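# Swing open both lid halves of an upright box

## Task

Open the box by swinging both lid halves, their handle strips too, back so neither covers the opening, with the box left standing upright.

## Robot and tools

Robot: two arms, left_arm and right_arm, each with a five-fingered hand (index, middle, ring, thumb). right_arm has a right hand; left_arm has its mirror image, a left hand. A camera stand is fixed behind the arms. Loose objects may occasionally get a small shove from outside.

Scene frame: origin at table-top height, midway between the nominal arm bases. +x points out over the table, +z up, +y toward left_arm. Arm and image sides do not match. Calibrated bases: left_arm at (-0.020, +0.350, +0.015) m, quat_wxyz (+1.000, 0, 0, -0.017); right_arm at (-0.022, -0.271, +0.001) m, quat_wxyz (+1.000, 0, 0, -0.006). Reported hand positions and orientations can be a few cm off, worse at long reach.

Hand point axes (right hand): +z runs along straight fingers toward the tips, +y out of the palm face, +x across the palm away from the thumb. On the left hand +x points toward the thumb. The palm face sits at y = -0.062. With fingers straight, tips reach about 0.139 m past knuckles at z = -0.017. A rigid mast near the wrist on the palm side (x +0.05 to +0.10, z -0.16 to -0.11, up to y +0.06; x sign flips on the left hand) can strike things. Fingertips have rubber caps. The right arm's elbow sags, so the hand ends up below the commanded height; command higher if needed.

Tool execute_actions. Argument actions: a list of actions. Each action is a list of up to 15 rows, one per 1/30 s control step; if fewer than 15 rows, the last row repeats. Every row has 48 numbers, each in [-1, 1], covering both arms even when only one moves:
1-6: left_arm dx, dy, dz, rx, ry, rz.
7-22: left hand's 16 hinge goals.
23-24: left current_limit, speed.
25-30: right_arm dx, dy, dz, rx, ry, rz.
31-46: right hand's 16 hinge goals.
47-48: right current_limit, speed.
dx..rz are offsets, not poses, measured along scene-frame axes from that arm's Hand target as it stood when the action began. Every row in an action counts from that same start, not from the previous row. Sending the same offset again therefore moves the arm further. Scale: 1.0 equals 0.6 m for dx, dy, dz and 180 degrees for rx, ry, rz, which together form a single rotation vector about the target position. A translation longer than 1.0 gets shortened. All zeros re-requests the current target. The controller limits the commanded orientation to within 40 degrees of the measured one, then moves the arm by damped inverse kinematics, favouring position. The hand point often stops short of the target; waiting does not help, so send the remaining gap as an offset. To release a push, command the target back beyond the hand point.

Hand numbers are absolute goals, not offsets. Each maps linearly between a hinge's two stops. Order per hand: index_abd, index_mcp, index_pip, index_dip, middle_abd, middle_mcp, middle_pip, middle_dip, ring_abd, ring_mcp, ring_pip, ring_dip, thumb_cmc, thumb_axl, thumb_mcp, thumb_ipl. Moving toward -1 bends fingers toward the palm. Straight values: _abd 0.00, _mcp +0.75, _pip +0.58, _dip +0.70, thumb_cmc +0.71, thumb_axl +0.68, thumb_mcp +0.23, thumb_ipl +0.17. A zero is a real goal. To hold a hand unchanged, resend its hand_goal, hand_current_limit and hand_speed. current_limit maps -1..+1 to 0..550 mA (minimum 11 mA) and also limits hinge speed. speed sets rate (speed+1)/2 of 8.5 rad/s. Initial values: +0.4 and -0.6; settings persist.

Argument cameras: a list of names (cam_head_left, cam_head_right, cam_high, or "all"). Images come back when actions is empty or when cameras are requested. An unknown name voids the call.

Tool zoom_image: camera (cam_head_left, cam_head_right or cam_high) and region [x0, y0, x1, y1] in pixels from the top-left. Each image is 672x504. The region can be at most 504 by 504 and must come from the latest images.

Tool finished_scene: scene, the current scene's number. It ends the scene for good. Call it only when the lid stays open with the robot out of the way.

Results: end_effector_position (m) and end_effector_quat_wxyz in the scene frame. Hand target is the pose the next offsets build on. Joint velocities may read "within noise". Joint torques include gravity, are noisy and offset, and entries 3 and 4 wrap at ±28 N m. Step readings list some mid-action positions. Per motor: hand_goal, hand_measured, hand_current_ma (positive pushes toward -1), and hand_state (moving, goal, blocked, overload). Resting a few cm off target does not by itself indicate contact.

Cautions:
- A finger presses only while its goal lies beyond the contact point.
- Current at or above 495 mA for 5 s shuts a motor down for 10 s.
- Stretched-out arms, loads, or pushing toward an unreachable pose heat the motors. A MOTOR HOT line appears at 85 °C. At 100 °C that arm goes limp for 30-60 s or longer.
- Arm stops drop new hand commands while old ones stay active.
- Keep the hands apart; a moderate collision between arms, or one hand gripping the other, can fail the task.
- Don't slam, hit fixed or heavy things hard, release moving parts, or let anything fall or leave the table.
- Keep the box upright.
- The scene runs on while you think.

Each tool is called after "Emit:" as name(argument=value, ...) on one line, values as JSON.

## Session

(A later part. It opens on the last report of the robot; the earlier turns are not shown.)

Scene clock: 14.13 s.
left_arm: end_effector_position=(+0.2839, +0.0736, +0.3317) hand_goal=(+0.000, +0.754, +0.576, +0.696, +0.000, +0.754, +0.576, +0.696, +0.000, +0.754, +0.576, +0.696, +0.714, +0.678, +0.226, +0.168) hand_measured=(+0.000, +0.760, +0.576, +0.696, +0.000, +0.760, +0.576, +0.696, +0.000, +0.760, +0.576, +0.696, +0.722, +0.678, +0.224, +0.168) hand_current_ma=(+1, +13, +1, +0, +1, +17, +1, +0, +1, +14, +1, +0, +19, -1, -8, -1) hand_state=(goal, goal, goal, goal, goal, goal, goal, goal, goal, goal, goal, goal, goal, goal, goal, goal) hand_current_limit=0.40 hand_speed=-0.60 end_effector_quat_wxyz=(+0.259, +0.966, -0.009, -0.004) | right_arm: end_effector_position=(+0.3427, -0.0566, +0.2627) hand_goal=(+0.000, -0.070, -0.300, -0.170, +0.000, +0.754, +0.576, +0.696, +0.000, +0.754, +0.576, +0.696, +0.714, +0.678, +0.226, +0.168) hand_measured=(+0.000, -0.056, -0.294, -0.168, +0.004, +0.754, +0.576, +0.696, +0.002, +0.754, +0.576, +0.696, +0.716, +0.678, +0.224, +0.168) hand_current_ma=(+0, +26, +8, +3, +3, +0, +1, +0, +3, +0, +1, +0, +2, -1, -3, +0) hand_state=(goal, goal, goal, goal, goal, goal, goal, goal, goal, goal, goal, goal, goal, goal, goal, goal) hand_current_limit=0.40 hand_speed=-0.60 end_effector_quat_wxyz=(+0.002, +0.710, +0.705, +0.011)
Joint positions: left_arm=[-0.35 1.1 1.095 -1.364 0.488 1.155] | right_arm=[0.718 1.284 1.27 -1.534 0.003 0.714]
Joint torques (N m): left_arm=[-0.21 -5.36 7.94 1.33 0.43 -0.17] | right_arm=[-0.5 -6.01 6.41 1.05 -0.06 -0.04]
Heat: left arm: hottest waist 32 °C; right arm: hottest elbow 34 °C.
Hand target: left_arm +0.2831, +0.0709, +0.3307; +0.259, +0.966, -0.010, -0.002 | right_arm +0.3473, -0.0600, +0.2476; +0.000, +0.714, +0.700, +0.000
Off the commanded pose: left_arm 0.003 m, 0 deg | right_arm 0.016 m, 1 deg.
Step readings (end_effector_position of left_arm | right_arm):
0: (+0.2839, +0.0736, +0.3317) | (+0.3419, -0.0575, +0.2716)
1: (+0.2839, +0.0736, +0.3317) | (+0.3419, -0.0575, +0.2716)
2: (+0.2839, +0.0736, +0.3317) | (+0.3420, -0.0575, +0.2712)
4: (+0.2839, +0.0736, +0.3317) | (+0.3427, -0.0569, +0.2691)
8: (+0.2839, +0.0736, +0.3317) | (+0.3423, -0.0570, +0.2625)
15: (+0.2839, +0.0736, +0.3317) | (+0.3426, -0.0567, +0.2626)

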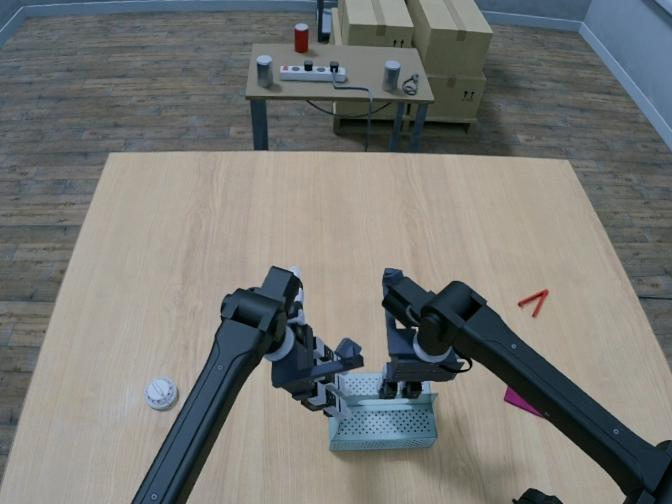

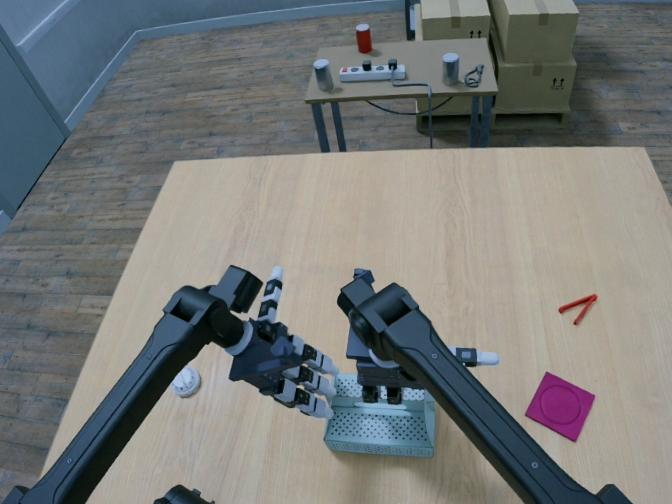

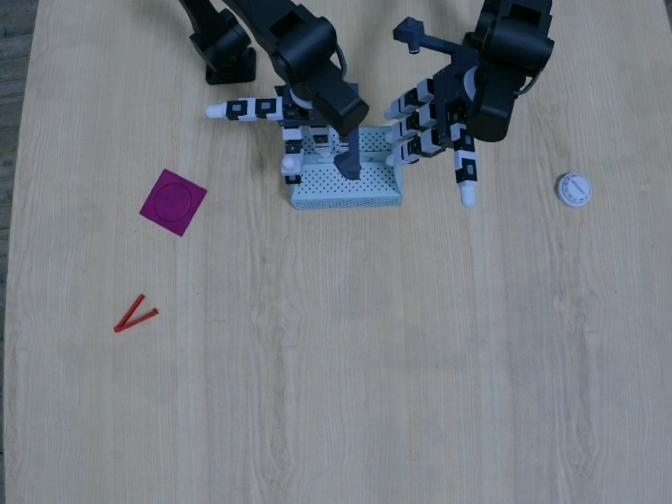

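Emit:
execute_actions(actions=[[[0,0,0,0,0,0,0,0.754,0.576,0.696,0,0.754,0.576,0.696,0,0.754,0.576,0.696,0.714,0.678,0.226,0.168,0.4,-0.6,0.0,0,-0.02,0,0,0,0,-0.07,-0.3,-0.17,0,0.754,0.576,0.696,0,0.754,0.576,0.696,0.714,0.678,0.226,0.168,0.4,-0.6],[0,0,0,0,0,0,0,0.754,0.576,0.696,0,0.754,0.576,0.696,0,0.754,0.576,0.696,0.714,0.678,0.226,0.168,0.4,-0.6,0.0,0,-0.045,0,0,0,0,-0.07,-0.3,-0.17,0,0.754,0.576,0.696,0,0.754,0.576,0.696,0.714,0.678,0.226,0.168,0.4,-0.6]]], cameras=["all"])

Emit:
zoom_image(camera="cam_high", region=[280, 120, 380, 195])

Emit:
zoom_image(camera="cam_head_left", region=[300, 340, 460, 460])

Scene clock: 15.40 s.
left_arm: end_effector_position=(+0.2839, +0.0736, +0.3317) hand_goal=(+0.000, +0.754, +0.576, +0.696, +0.000, +0.754, +0.576, +0.696, +0.000, +0.754, +0.576, +0.696, +0.714, +0.678, +0.226, +0.168) hand_measured=(+0.000, +0.760, +0.576, +0.696, +0.000, +0.760, +0.576, +0.696, +0.000, +0.760, +0.576, +0.696, +0.722, +0.678, +0.224, +0.168) hand_current_ma=(+1, +13, +1, +0, +1, +17, +1, +0, +1, +14, +1, +0, +19, -1, -8, -1) hand_state=(goal, goal, goal, goal, goal, goal, goal, goal, goal, goal, goal, goal, goal, goal, goal, goal) hand_current_limit=0.40 hand_speed=-0.60 end_effector_quat_wxyz=(+0.259, +0.966, -0.009, -0.004) | right_arm: end_effector_position=(+0.3444, -0.0554, +0.2444) hand_goal=(+0.000, -0.070, -0.300, -0.170, +0.000, +0.754, +0.576, +0.696, +0.000, +0.754, +0.576, +0.696, +0.714, +0.678, +0.226, +0.168) hand_measured=(+0.000, -0.056, -0.294, -0.168, +0.024, +0.768, +0.586, +0.700, +0.002, +0.756, +0.576, +0.696, +0.716, +0.678, +0.224, +0.168) hand_current_ma=(+0, +26, +8, +3, +44, +28, +15, +5, +3, +1, +1, +0, +2, -1, -4, +0) hand_state=(goal, goal, goal, goal, blocked, goal, goal, goal, goal, goal, goal, goal, goal, goal, goal, goal) hand_current_limit=0.40 hand_speed=-0.60 end_effector_quat_wxyz=(+0.003, +0.710, +0.704, +0.017)
Joint positions: left_arm=[-0.35 1.1 1.095 -1.364 0.488 1.155] | right_arm=[0.718 1.283 1.219 -1.471 0.003 0.714]
Joint torques (N m): left_arm=[-0.26 -5.66 7.99 1.33 0.44 -0.18] | right_arm=[-0.44 -5.6 5.34 1.39 -0.06 -0.04]
Heat: left arm: hottest waist 32 °C; right arm: hottest elbow 34 °C.
Hand target: left_arm +0.2831, +0.0709, +0.3307; +0.259, +0.966, -0.010, -0.002 | right_arm +0.3473, -0.0602, +0.2203; +0.000, +0.714, +0.700, +0.000
Off the commanded pose: left_arm 0.003 m, 0 deg | right_arm 0.024 m, 2 deg.
Step readings (end_effector_position of left_arm | right_arm):
0: (+0.2839, +0.0736, +0.3317) | (+0.3427, -0.0566, +0.2627)
1: (+0.2839, +0.0736, +0.3317) | (+0.3427, -0.0566, +0.2625)
2: (+0.2839, +0.0736, +0.3317) | (+0.3428, -0.0566, +0.2617)
4: (+0.2839, +0.0736, +0.3317) | (+0.3434, -0.0560, +0.2572)
8: (+0.2839, +0.0736, +0.3317) | (+0.3429, -0.0565, +0.2445)
15: (+0.2839, +0.0736, +0.3317) | (+0.3443, -0.0554, +0.2446)

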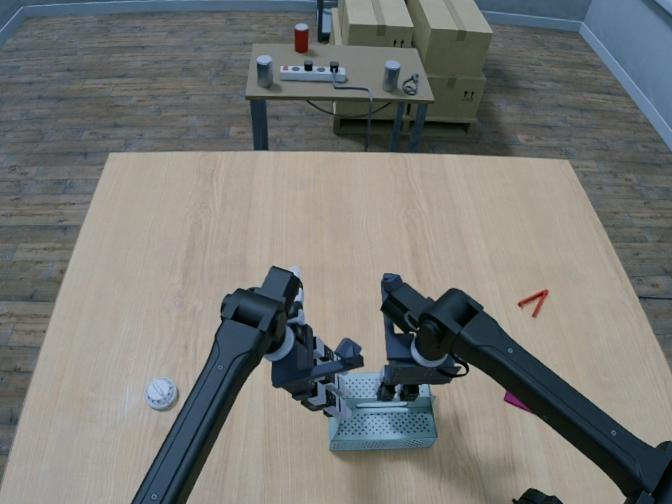

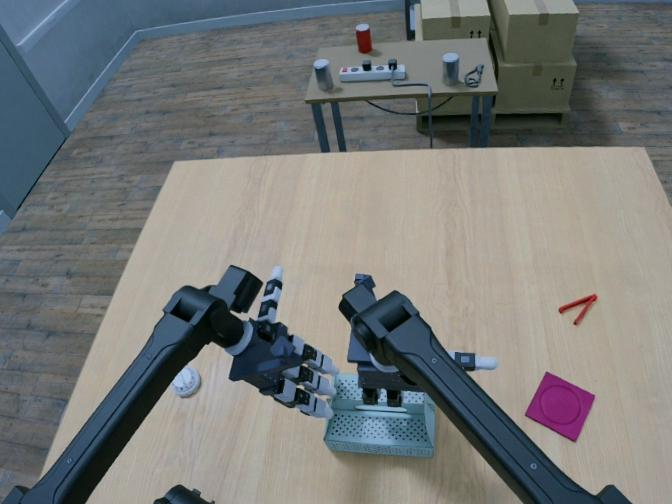

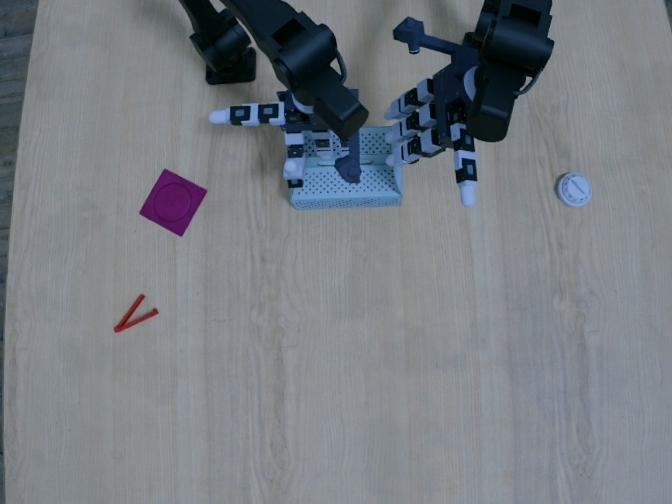

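Scaled by 5.040 from the camera's 672x504 image, which has a finer 960x720 frame.

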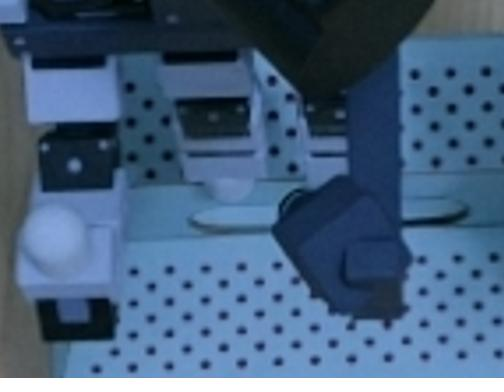

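Scaled by 3.150 from the camera's 672x504 image, which has a finer 960x720 frame.

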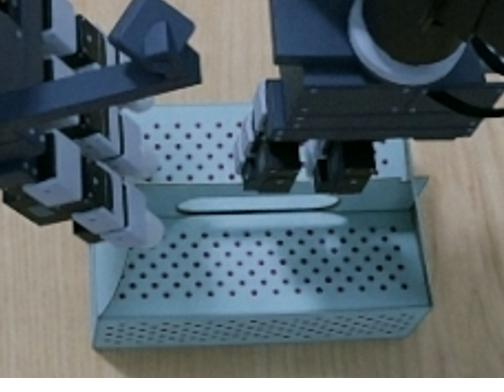

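Emit:
execute_actions(actions=[[[0,-0.02,0,0,0,0,0,0.754,0.576,0.696,0,0.754,0.576,0.696,0,0.754,0.576,0.696,0.714,0.678,0.226,0.168,0.4,-0.6,0.0,0,-0.01,0,0,0,0,-0.07,-0.3,-0.17,0,0.754,0.576,0.696,0,0.754,0.576,0.696,0.714,0.678,0.226,0.168,0.4,-0.6],[0,-0.045,-0.02,0,0,0,0,0.754,0.576,0.696,0,0.754,0.576,0.696,0,0.754,0.576,0.696,0.714,0.678,0.226,0.168,0.4,-0.6,0.0,0,-0.015,0,0,0,0,-0.07,-0.3,-0.17,0,0.754,0.576,0.696,0,0.754,0.576,0.696,0.714,0.678,0.226,0.168,0.4,-0.6],[0,-0.068,-0.05,0,0,0,0,0.754,0.576,0.696,0,0.754,0.576,0.696,0,0.754,0.576,0.696,0.714,0.678,0.226,0.168,0.4,-0.6,0.0,0,-0.015,0,0,0,0,-0.07,-0.3,-0.17,0,0.754,0.576,0.696,0,0.754,0.576,0.696,0.714,0.678,0.226,0.168,0.4,-0.6]]], cameras=["all"])

Emit:
zoom_image(camera="cam_high", region=[260, 70, 460, 220])

Emit:
zoom_image(camera="cam_head_left", region=[300, 340, 460, 460])

Emit:
zoom_image(camera="cam_head_right", region=[300, 340, 460, 460])

Scene clock: 19.57 s.
left_arm: end_effector_position=(+0.2798, +0.0336, +0.3070) hand_goal=(+0.000, +0.754, +0.576, +0.696, +0.000, +0.754, +0.576, +0.696, +0.000, +0.754, +0.576, +0.696, +0.714, +0.678, +0.226, +0.168) hand_measured=(+0.000, +0.760, +0.576, +0.696, +0.000, +0.760, +0.576, +0.696, +0.000, +0.760, +0.576, +0.696, +0.722, +0.678, +0.224, +0.168) hand_current_ma=(+1, +13, +1, +0, +1, +17, +1, +0, +1, +14, +1, +0, +19, -1, -8, -1) hand_state=(goal, goal, goal, goal, goal, goal, goal, goal, goal, goal, goal, goal, goal, goal, goal, goal) hand_current_limit=0.40 hand_speed=-0.60 end_effector_quat_wxyz=(+0.262, +0.965, -0.013, +0.002) | right_arm: end_effector_position=(+0.3448, -0.0552, +0.2443) hand_goal=(+0.000, -0.070, -0.300, -0.170, +0.000, +0.754, +0.576, +0.696, +0.000, +0.754, +0.576, +0.696, +0.714, +0.678, +0.226, +0.168) hand_measured=(+0.000, -0.056, -0.294, -0.168, +0.038, +0.776, +0.592, +0.704, +0.002, +0.756, +0.576, +0.696, +0.716, +0.678, +0.224, +0.168) hand_current_ma=(+0, +26, +8, +3, +78, +49, +29, +11, +3, +1, +1, +0, +2, -1, -4, +0) hand_state=(goal, goal, goal, goal, blocked, blocked, goal, goal, goal, goal, goal, goal, goal, goal, goal, goal) hand_current_limit=0.40 hand_speed=-0.60 end_effector_quat_wxyz=(+0.004, +0.710, +0.704, +0.026)
Joint positions: left_arm=[-0.47 1.124 1.042 -1.215 0.46 1.03] | right_arm=[0.718 1.274 1.208 -1.453 0.004 0.714]
Joint torques (N m): left_arm=[0.03 -4.54 8.29 1.57 0.38 -0.16] | right_arm=[-0.44 -4.72 4.63 1.58 -0.1 -0.04]
Heat: left arm: hottest waist 32 °C; right arm: hottest elbow 34 °C.
Hand target: left_arm +0.2830, +0.0300, +0.3007; +0.259, +0.966, -0.010, -0.002 | right_arm +0.3473, -0.0601, +0.2114; +0.000, +0.714, +0.700, +0.000
Off the commanded pose: left_arm 0.008 m, 1 deg | right_arm 0.033 m, 3 deg.
Step readings (end_effector_position of left_arm | right_arm):
0: (+0.2839, +0.0736, +0.3317) | (+0.3444, -0.0554, +0.2444)
1: (+0.2839, +0.0735, +0.3317) | (+0.3444, -0.0554, +0.2444)
2: (+0.2842, +0.0730, +0.3316) | (+0.3445, -0.0553, +0.2442)
4: (+0.2847, +0.0672, +0.3296) | (+0.3448, -0.0550, +0.2439)
8: (+0.2760, +0.0454, +0.3193) | (+0.3447, -0.0552, +0.2442)
15: (+0.2769, +0.0339, +0.3065) | (+0.3448, -0.0553, +0.2443)

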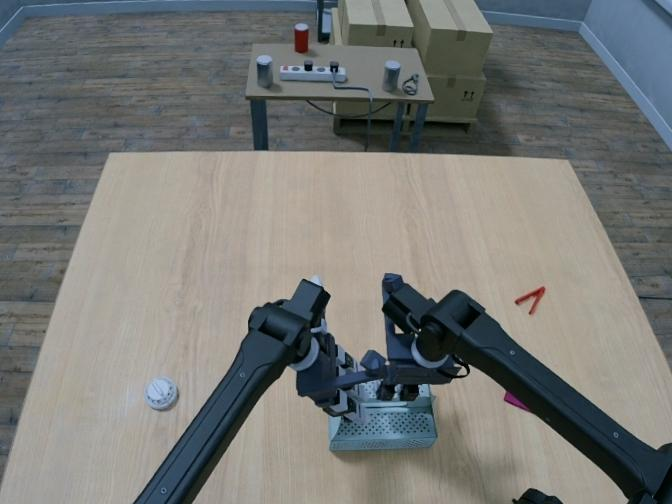

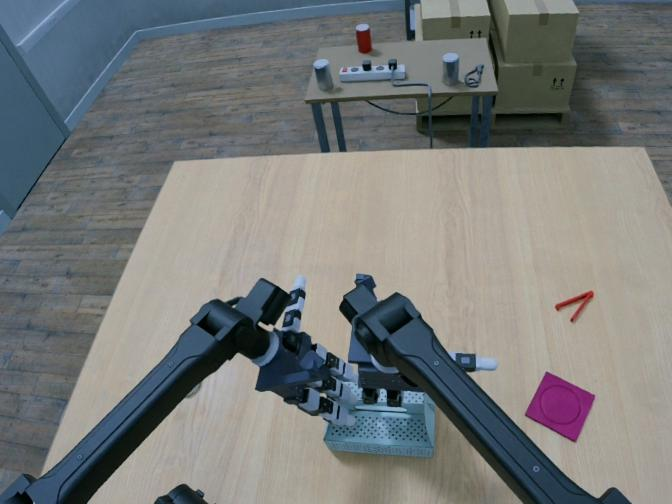

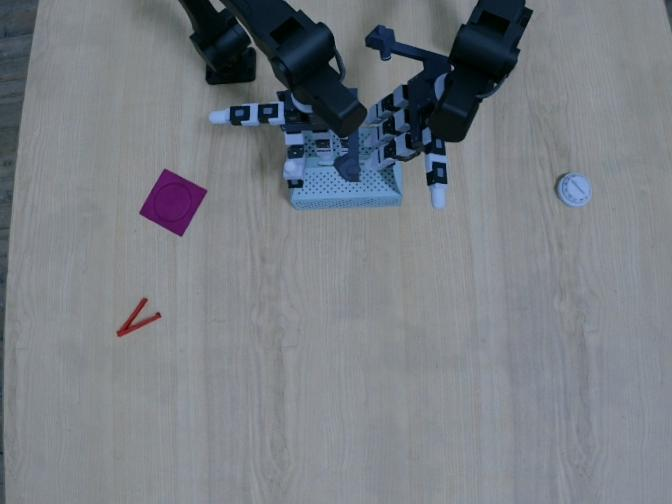

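Scaled by 2.520 from the camera's 672x504 image, which has a finer 960x720 frame.

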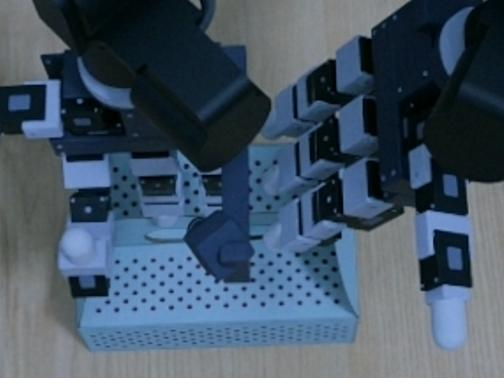

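Scaled by 3.150 from the camera's 672x504 image, which has a finer 960x720 frame.

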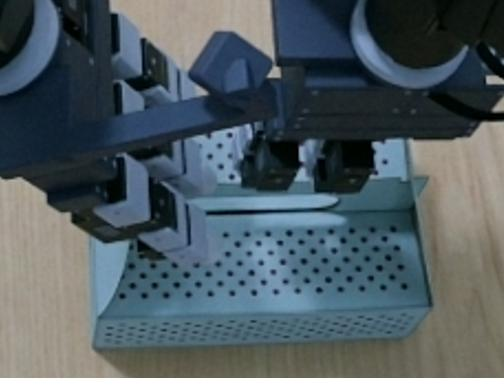

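Scaled by 3.150 from the camera's 672x504 image, which has a finer 960x720 frame.

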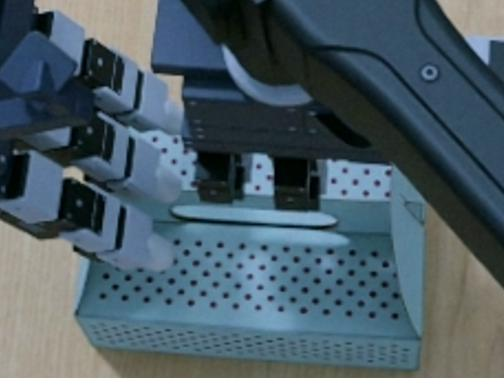

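Emit:
execute_actions(actions=[[[0,0.008,-0.02,0,0,0,0,0.754,0.576,0.696,0,0.754,0.576,0.696,0,0.754,0.576,0.696,0.714,0.678,0.226,0.168,0.4,-0.6,0.0,0,0,0,0,0,0,-0.07,-0.3,-0.17,0,0.754,0.576,0.696,0,0.754,0.576,0.696,0.714,0.678,0.226,0.168,0.4,-0.6],[0,0.008,-0.04,0,0,0,0,0.754,0.576,0.696,0,0.754,0.576,0.696,0,0.754,0.576,0.696,0.714,0.678,0.226,0.168,0.4,-0.6,0.0,0,0,0,0,0,0,-0.07,-0.3,-0.17,0,0.754,0.576,0.696,0,0.754,0.576,0.696,0.714,0.678,0.226,0.168,0.4,-0.6],[0,0.008,-0.06,0,0,0,0,0.754,0.576,0.696,0,0.754,0.576,0.696,0,0.754,0.576,0.696,0.714,0.678,0.226,0.168,0.4,-0.6,0.0,0,0,0,0,0,0,-0.07,-0.3,-0.17,0,0.754,0.576,0.696,0,0.754,0.576,0.696,0.714,0.678,0.226,0.168,0.4,-0.6]]], cameras=["all"])

Emit:
zoom_image(camera="cam_high", region=[260, 70, 460, 220])

Emit:
zoom_image(camera="cam_head_left", region=[300, 340, 460, 460])

Emit:
zoom_image(camera="cam_head_right", region=[300, 340, 460, 460])

Scene clock: 21.63 s.
left_arm: end_effector_position=(+0.2778, +0.0346, +0.2707) hand_goal=(+0.000, +0.754, +0.576, +0.696, +0.000, +0.754, +0.576, +0.696, +0.000, +0.754, +0.576, +0.696, +0.714, +0.678, +0.226, +0.168) hand_measured=(+0.000, +0.760, +0.576, +0.696, +0.000, +0.756, +0.576, +0.696, +0.000, +0.760, +0.576, +0.696, +0.722, +0.678, +0.224, +0.168) hand_current_ma=(+1, +13, +1, +0, +1, +3, +1, +0, +1, +14, +1, +0, +19, -1, -8, -1) hand_state=(goal, goal, goal, goal, goal, goal, goal, goal, goal, goal, goal, goal, goal, goal, goal, goal) hand_current_limit=0.40 hand_speed=-0.60 end_effector_quat_wxyz=(+0.261, +0.965, -0.013, +0.000) | right_arm: end_effector_position=(+0.3449, -0.0551, +0.2444) hand_goal=(+0.000, -0.070, -0.300, -0.170, +0.000, +0.754, +0.576, +0.696, +0.000, +0.754, +0.576, +0.696, +0.714, +0.678, +0.226, +0.168) hand_measured=(+0.000, -0.056, -0.294, -0.168, +0.038, +0.776, +0.592, +0.704, +0.002, +0.756, +0.576, +0.696, +0.716, +0.678, +0.224, +0.168) hand_current_ma=(+0, +26, +8, +3, +78, +50, +29, +11, +3, +1, +1, +0, +2, -1, -4, +0) hand_state=(goal, goal, goal, goal, blocked, blocked, goal, goal, goal, goal, goal, goal, goal, goal, goal, goal) hand_current_limit=0.40 hand_speed=-0.60 end_effector_quat_wxyz=(+0.004, +0.710, +0.704, +0.026)
Joint positions: left_arm=[-0.47 1.134 0.954 -1.123 0.461 1.03] | right_arm=[0.718 1.274 1.208 -1.453 0.004 0.714]
Joint torques (N m): left_arm=[1.2 -4.42 8.13 1.51 0.52 -0.04] | right_arm=[-0.38 -4.72 4.64 1.57 -0.1 -0.04]
Heat: left arm: hottest waist 32 °C; right arm: hottest elbow 35 °C.
Hand target: left_arm +0.2830, +0.0348, +0.2646; +0.259, +0.966, -0.010, -0.002 | right_arm +0.3473, -0.0601, +0.2114; +0.000, +0.714, +0.700, +0.000
Off the commanded pose: left_arm 0.008 m, 0 deg | right_arm 0.033 m, 3 deg.
Step readings (end_effector_position of left_arm | right_arm):
0: (+0.2798, +0.0336, +0.3070) | (+0.3448, -0.0552, +0.2443)
1: (+0.2798, +0.0336, +0.3070) | (+0.3448, -0.0552, +0.2443)
2: (+0.2800, +0.0335, +0.3063) | (+0.3448, -0.0552, +0.2443)
4: (+0.2805, +0.0332, +0.3017) | (+0.3448, -0.0552, +0.2443)
8: (+0.2770, +0.0352, +0.2802) | (+0.3448, -0.0552, +0.2443)
15: (+0.2773, +0.0349, +0.2703) | (+0.3449, -0.0551, +0.2444)

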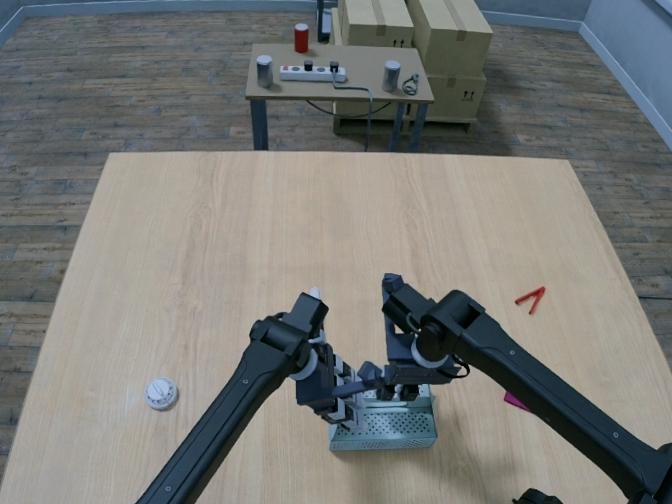

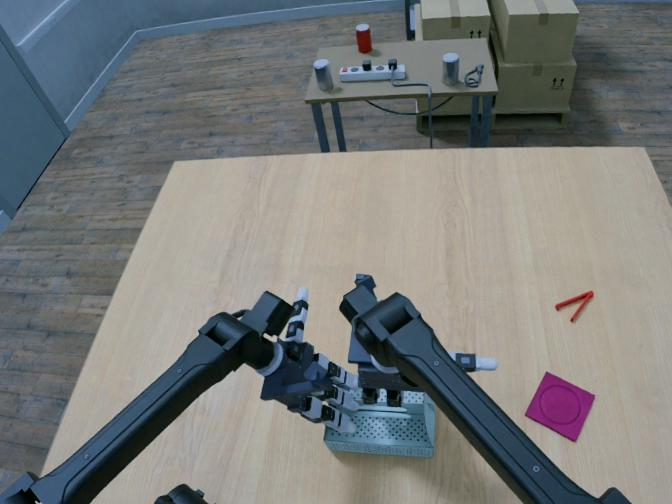

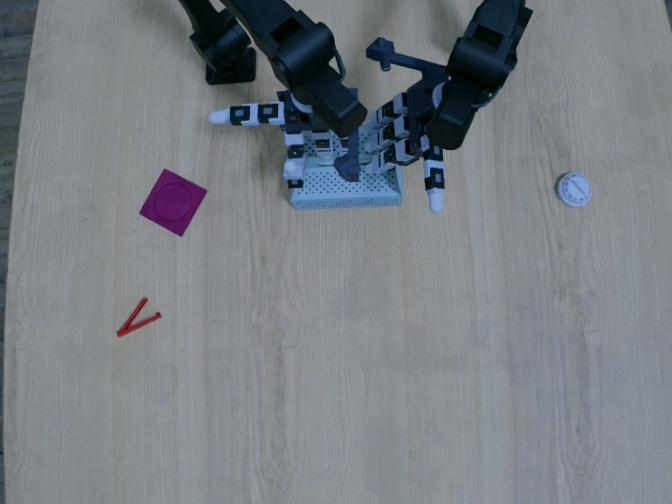

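Scaled by 2.520 from the camera's 672x504 image, which has a finer 960x720 frame.

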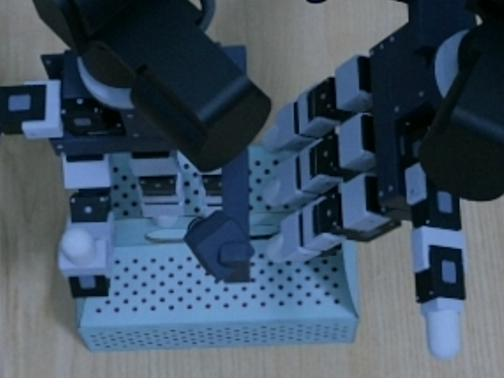

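Scaled by 3.150 from the camera's 672x504 image, which has a finer 960x720 frame.

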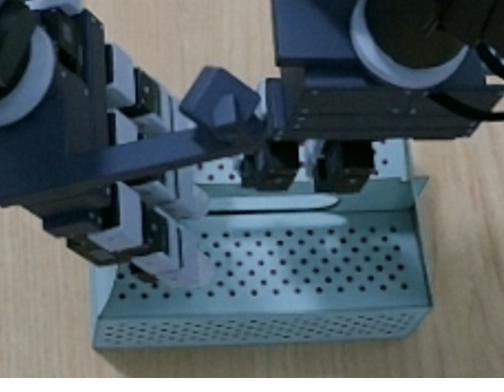

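Scaled by 3.150 from the camera's 672x504 image, which has a finer 960x720 frame.

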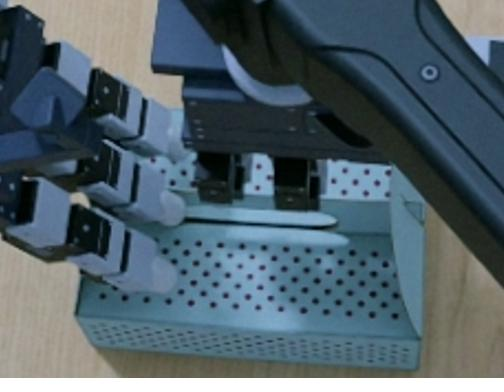

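Emit:
execute_actions(actions=[[[0.003,0.008,-0.02,0,0,0,0,0.754,0.576,0.696,0,0.754,0.576,0.696,0,0.754,0.576,0.696,0.714,0.678,0.226,0.168,0.4,-0.6,0.0,0,0,0,0,0,0,-0.07,-0.3,-0.17,0,0.754,0.576,0.696,0,0.754,0.576,0.696,0.714,0.678,0.226,0.168,0.4,-0.6],[0.005,0.015,-0.04,0,0,0,0,0.754,0.576,0.696,0,0.754,0.576,0.696,0,0.754,0.576,0.696,0.714,0.678,0.226,0.168,0.4,-0.6,0.0,0,0,0,0,0,0,-0.07,-0.3,-0.17,0,0.754,0.576,0.696,0,0.754,0.576,0.696,0.714,0.678,0.226,0.168,0.4,-0.6]],[[0,0.012,0,0,0,0,0,0.754,0.576,0.696,0,0.754,0.576,0.696,0,0.754,0.576,0.696,0.714,0.678,0.226,0.168,0.4,-0.6,0.0,0,0,0,0,0,0,-0.07,-0.3,-0.17,0,0.754,0.576,0.696,0,0.754,0.576,0.696,0.714,0.678,0.226,0.168,0.4,-0.6],[0,0.025,0,0,0,0,0,0.754,0.576,0.696,0,0.754,0.576,0.696,0,0.754,0.576,0.696,0.714,0.678,0.226,0.168,0.4,-0.6,0.0,0,0,0,0,0,0,-0.07,-0.3,-0.17,0,0.754,0.576,0.696,0,0.754,0.576,0.696,0.714,0.678,0.226,0.168,0.4,-0.6],[0,0.035,0,0,0,0,0,0.754,0.576,0.696,0,0.754,0.576,0.696,0,0.754,0.576,0.696,0.714,0.678,0.226,0.168,0.4,-0.6,0.0,0,0,0,0,0,0,-0.07,-0.3,-0.17,0,0.754,0.576,0.696,0,0.754,0.576,0.696,0.714,0.678,0.226,0.168,0.4,-0.6]]], cameras=["all"])

Emit:
zoom_image(camera="cam_high", region=[260, 70, 460, 220])

Emit:
zoom_image(camera="cam_head_left", region=[300, 340, 460, 460])

Emit:
zoom_image(camera="cam_head_right", region=[300, 340, 460, 460])

Scene clock: 23.90 s.
left_arm: end_effector_position=(+0.2850, +0.0568, +0.2517) hand_goal=(+0.000, +0.754, +0.576, +0.696, +0.000, +0.754, +0.576, +0.696, +0.000, +0.754, +0.576, +0.696, +0.714, +0.678, +0.226, +0.168) hand_measured=(+0.000, +0.750, +0.574, +0.696, -0.010, +0.728, +0.564, +0.694, +0.000, +0.750, +0.574, +0.696, +0.722, +0.678, +0.224, +0.168) hand_current_ma=(+1, -7, -2, +0, -24, -88, -33, -5, +1, -11, -2, +0, +19, -1, -8, -1) hand_state=(goal, goal, goal, goal, goal, blocked, goal, goal, goal, goal, goal, goal, goal, goal, goal, goal) hand_current_limit=0.40 hand_speed=-0.60 end_effector_quat_wxyz=(+0.271, +0.963, -0.017, +0.003) | right_arm: end_effector_position=(+0.3465, -0.0538, +0.2439) hand_goal=(+0.000, -0.070, -0.300, -0.170, +0.000, +0.754, +0.576, +0.696, +0.000, +0.754, +0.576, +0.696, +0.714, +0.678, +0.226, +0.168) hand_measured=(+0.000, -0.056, -0.294, -0.168, +0.030, +0.776, +0.592, +0.704, +0.002, +0.756, +0.576, +0.696, +0.716, +0.678, +0.224, +0.168) hand_current_ma=(+0, +26, +8, +3, +58, +49, +29, +11, +3, +1, +1, +0, +2, -1, -4, +0) hand_state=(goal, goal, goal, goal, blocked, blocked, goal, goal, goal, goal, goal, goal, goal, goal, goal, goal) hand_current_limit=0.40 hand_speed=-0.60 end_effector_quat_wxyz=(+0.004, +0.709, +0.704, +0.030)
Joint positions: left_arm=[-0.391 1.139 0.899 -1.087 0.496 1.119] | right_arm=[0.718 1.274 1.205 -1.441 0.004 0.714]
Joint torques (N m): left_arm=[1.67 -5.25 7.05 0.68 -0.02 0.03] | right_arm=[-0.44 -4.72 4.89 1.11 -0.11 -0.05]
Heat: left arm: hottest waist 32 °C; right arm: hottest elbow 35 °C.
Hand target: left_arm +0.2861, +0.0648, +0.2407; +0.259, +0.966, -0.010, -0.002 | right_arm +0.3473, -0.0601, +0.2114; +0.000, +0.714, +0.700, +0.000
Off the commanded pose: left_arm 0.014 m, 2 deg | right_arm 0.033 m, 4 deg.
Step readings (end_effector_position of left_arm | right_arm):
0: (+0.2778, +0.0346, +0.2707) | (+0.3449, -0.0551, +0.2444)
1: (+0.2779, +0.0346, +0.2708) | (+0.3449, -0.0551, +0.2444)
2: (+0.2782, +0.0348, +0.2703) | (+0.3449, -0.0551, +0.2444)
4: (+0.2792, +0.0356, +0.2673) | (+0.3449, -0.0551, +0.2444)
8: (+0.2803, +0.0414, +0.2546) | (+0.3449, -0.0551, +0.2442)
15: (+0.2817, +0.0424, +0.2541) | (+0.3449, -0.0551, +0.2434)
16: (+0.2816, +0.0425, +0.2540) | (+0.3449, -0.0551, +0.2434)
17: (+0.2815, +0.0426, +0.2539) | (+0.3449, -0.0551, +0.2434)
19: (+0.2819, +0.0446, +0.2538) | (+0.3449, -0.0551, +0.2434)
23: (+0.2846, +0.0527, +0.2519) | (+0.3456, -0.0545, +0.2436)
30: (+0.2854, +0.0565, +0.2518) | (+0.3465, -0.0538, +0.2439)

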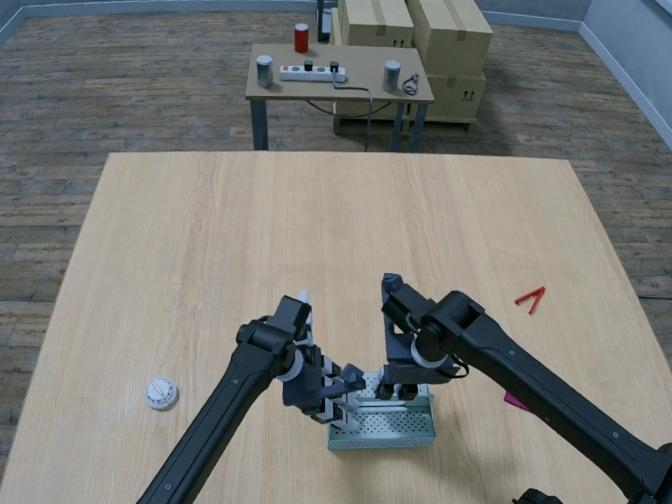

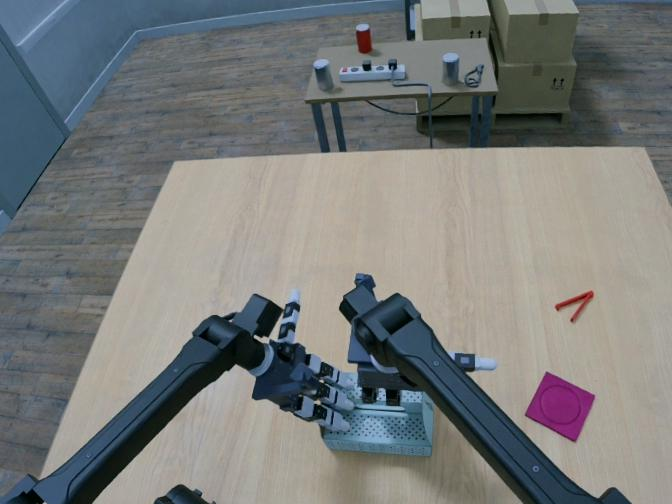

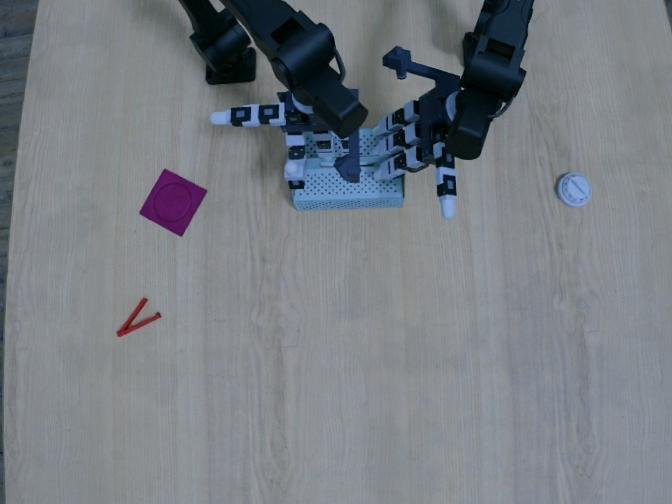

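Scaled by 2.520 from the camera's 672x504 image, which has a finer 960x720 frame.

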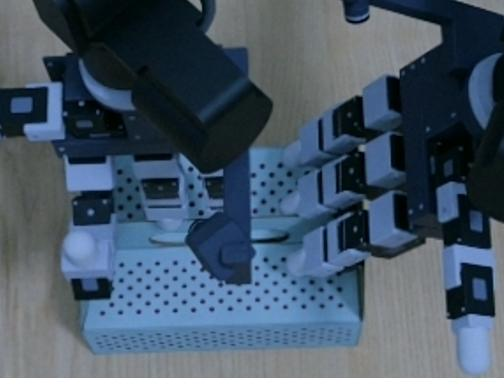

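Scaled by 3.150 from the camera's 672x504 image, which has a finer 960x720 frame.

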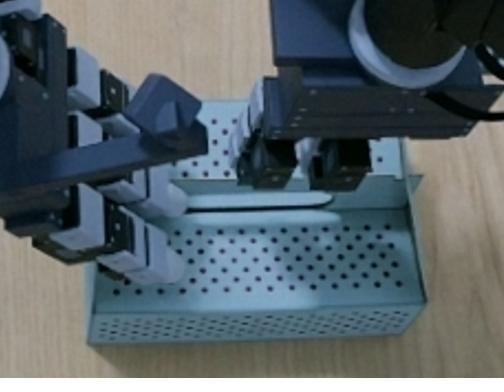

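Scaled by 3.150 from the camera's 672x504 image, which has a finer 960x720 frame.

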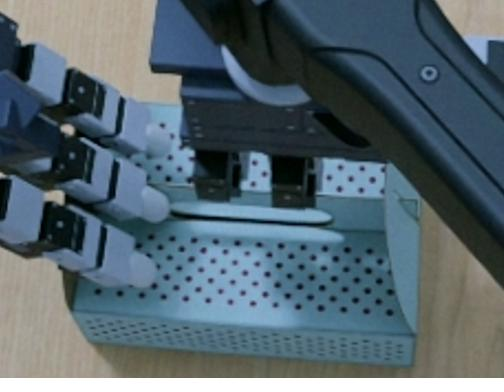

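Emit:
zoom_image(camera="cam_high", region=[370, 120, 430, 165])

Emit:
zoom_image(camera="cam_head_right", region=[310, 380, 370, 425])

Scaled by 8.400 from the camera's 672x504 image, which has a finer 960x720 frame.

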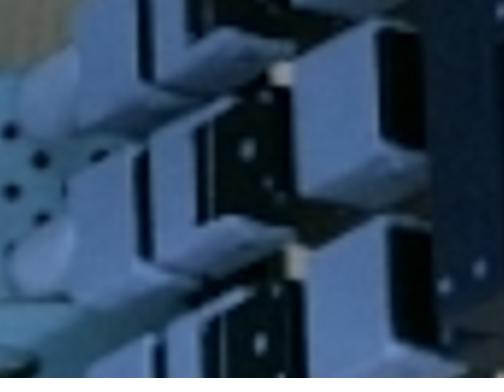

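Scaled by 8.400 from the camera's 672x504 image, which has a finer 960x720 frame.

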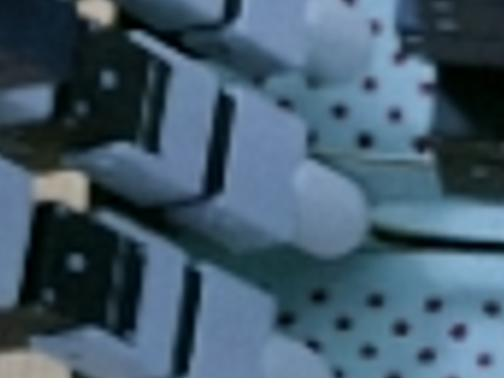

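Emit:
execute_actions(actions=[[[0.003,0.012,0,0,0,0,0,0.754,0.576,0.696,0,0.754,0.576,0.696,0,0.754,0.576,0.696,0.714,0.678,0.226,0.168,0.4,-0.6,0.0,0,-0.01,0,0,0,0,-0.07,-0.3,-0.17,0,0.754,0.576,0.696,0,0.754,0.576,0.696,0.714,0.678,0.226,0.168,0.4,-0.6],[0.005,0.025,0,0,0,0,0,0.754,0.576,0.696,0,0.754,0.576,0.696,0,0.754,0.576,0.696,0.714,0.678,0.226,0.168,0.4,-0.6,0.0,0,-0.015,0,0,0,0,-0.07,-0.3,-0.17,0,0.754,0.576,0.696,0,0.754,0.576,0.696,0.714,0.678,0.226,0.168,0.4,-0.6]]], cameras=["all"])

Emit:
zoom_image(camera="cam_high", region=[260, 70, 460, 220])

Emit:
zoom_image(camera="cam_head_left", region=[300, 340, 460, 460])

Emit:
zoom_image(camera="cam_head_right", region=[300, 340, 460, 460])

Scene clock: 26.13 s.
left_arm: end_effector_position=(+0.2887, +0.0717, +0.2510) hand_goal=(+0.000, +0.754, +0.576, +0.696, +0.000, +0.754, +0.576, +0.696, +0.000, +0.754, +0.576, +0.696, +0.714, +0.678, +0.226, +0.168) hand_measured=(+0.000, +0.742, +0.572, +0.696, -0.014, +0.746, +0.564, +0.694, +0.000, +0.746, +0.574, +0.696, +0.722, +0.678, +0.224, +0.168) hand_current_ma=(+1, -34, -10, +0, -34, -23, -33, -5, +1, -22, -6, +0, +19, -1, -8, -1) hand_state=(goal, goal, goal, goal, goal, goal, goal, goal, goal, goal, goal, goal, goal, goal, goal, goal) hand_current_limit=0.40 hand_speed=-0.60 end_effector_quat_wxyz=(+0.270, +0.963, -0.016, +0.002) | right_arm: end_effector_position=(+0.3475, -0.0529, +0.2422) hand_goal=(+0.000, -0.070, -0.300, -0.170, +0.000, +0.754, +0.576, +0.696, +0.000, +0.754, +0.576, +0.696, +0.714, +0.678, +0.226, +0.168) hand_measured=(+0.000, -0.056, -0.294, -0.168, +0.030, +0.776, +0.592, +0.704, +0.002, +0.756, +0.576, +0.696, +0.716, +0.678, +0.224, +0.168) hand_current_ma=(+0, +26, +8, +3, +58, +50, +30, +11, +3, +1, +1, +0, +2, -1, -4, +0) hand_state=(goal, goal, goal, goal, blocked, blocked, goal, goal, goal, goal, goal, goal, goal, goal, goal, goal) hand_current_limit=0.40 hand_speed=-0.60 end_effector_quat_wxyz=(+0.005, +0.709, +0.704, +0.036)
Joint positions: left_arm=[-0.342 1.139 0.899 -1.116 0.507 1.173] | right_arm=[0.718 1.27 1.195 -1.423 0.004 0.714]
Joint torques (N m): left_arm=[1.67 -5.36 6.94 0.7 -0.07 0.05] | right_arm=[-0.38 -4.25 4.15 1.31 -0.11 -0.04]
Heat: left arm: hottest waist 32 °C; right arm: hottest elbow 35 °C.
Hand target: left_arm +0.2891, +0.0798, +0.2407; +0.259, +0.966, -0.010, -0.002 | right_arm +0.3473, -0.0601, +0.2024; +0.000, +0.714, +0.700, +0.000
Off the commanded pose: left_arm 0.013 m, 2 deg | right_arm 0.040 m, 4 deg.
Step readings (end_effector_position of left_arm | right_arm):
0: (+0.2850, +0.0568, +0.2517) | (+0.3465, -0.0538, +0.2439)
1: (+0.2851, +0.0569, +0.2517) | (+0.3465, -0.0538, +0.2439)
2: (+0.2850, +0.0572, +0.2517) | (+0.3465, -0.0537, +0.2435)
4: (+0.2857, +0.0604, +0.2516) | (+0.3464, -0.0538, +0.2422)
8: (+0.2887, +0.0685, +0.2513) | (+0.3471, -0.0532, +0.2420)
15: (+0.2889, +0.0714, +0.2511) | (+0.3475, -0.0529, +0.2422)

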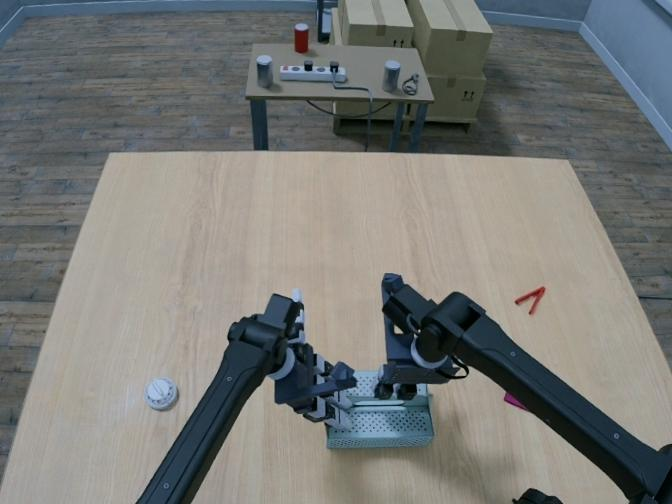

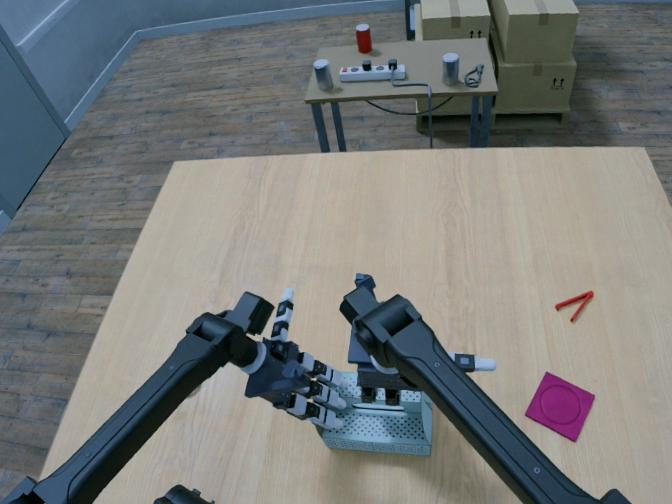

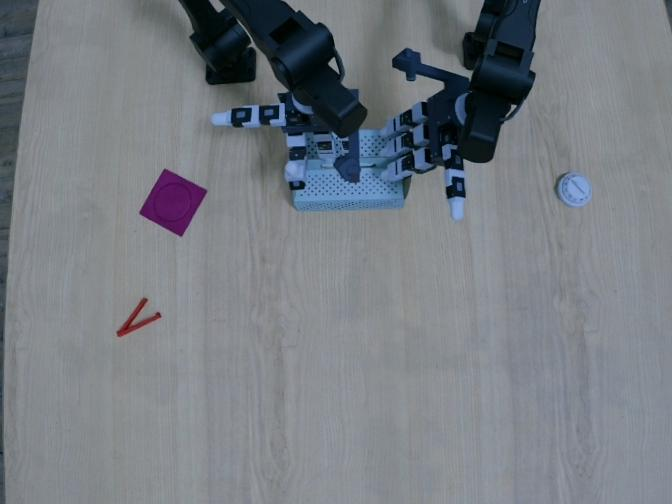

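Scaled by 2.520 from the camera's 672x504 image, which has a finer 960x720 frame.

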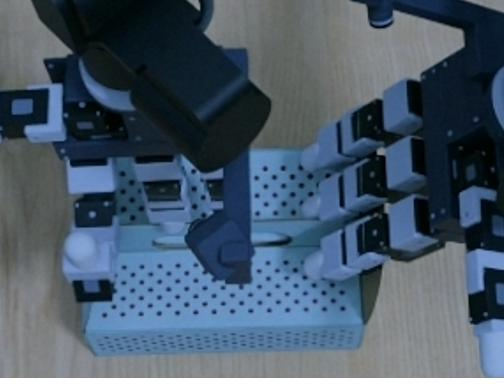

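Scaled by 3.150 from the camera's 672x504 image, which has a finer 960x720 frame.

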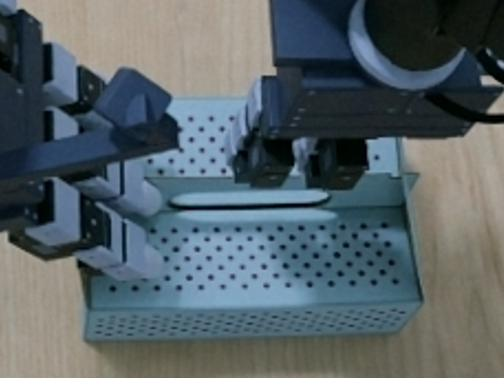

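Scaled by 3.150 from the camera's 672x504 image, which has a finer 960x720 frame.

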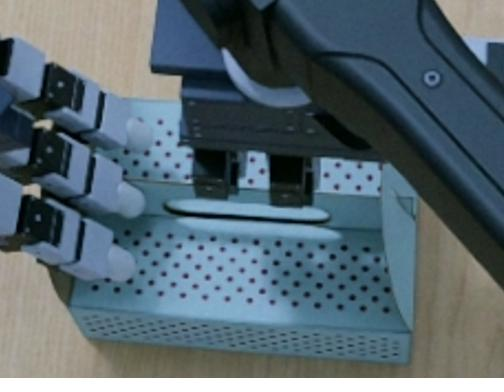

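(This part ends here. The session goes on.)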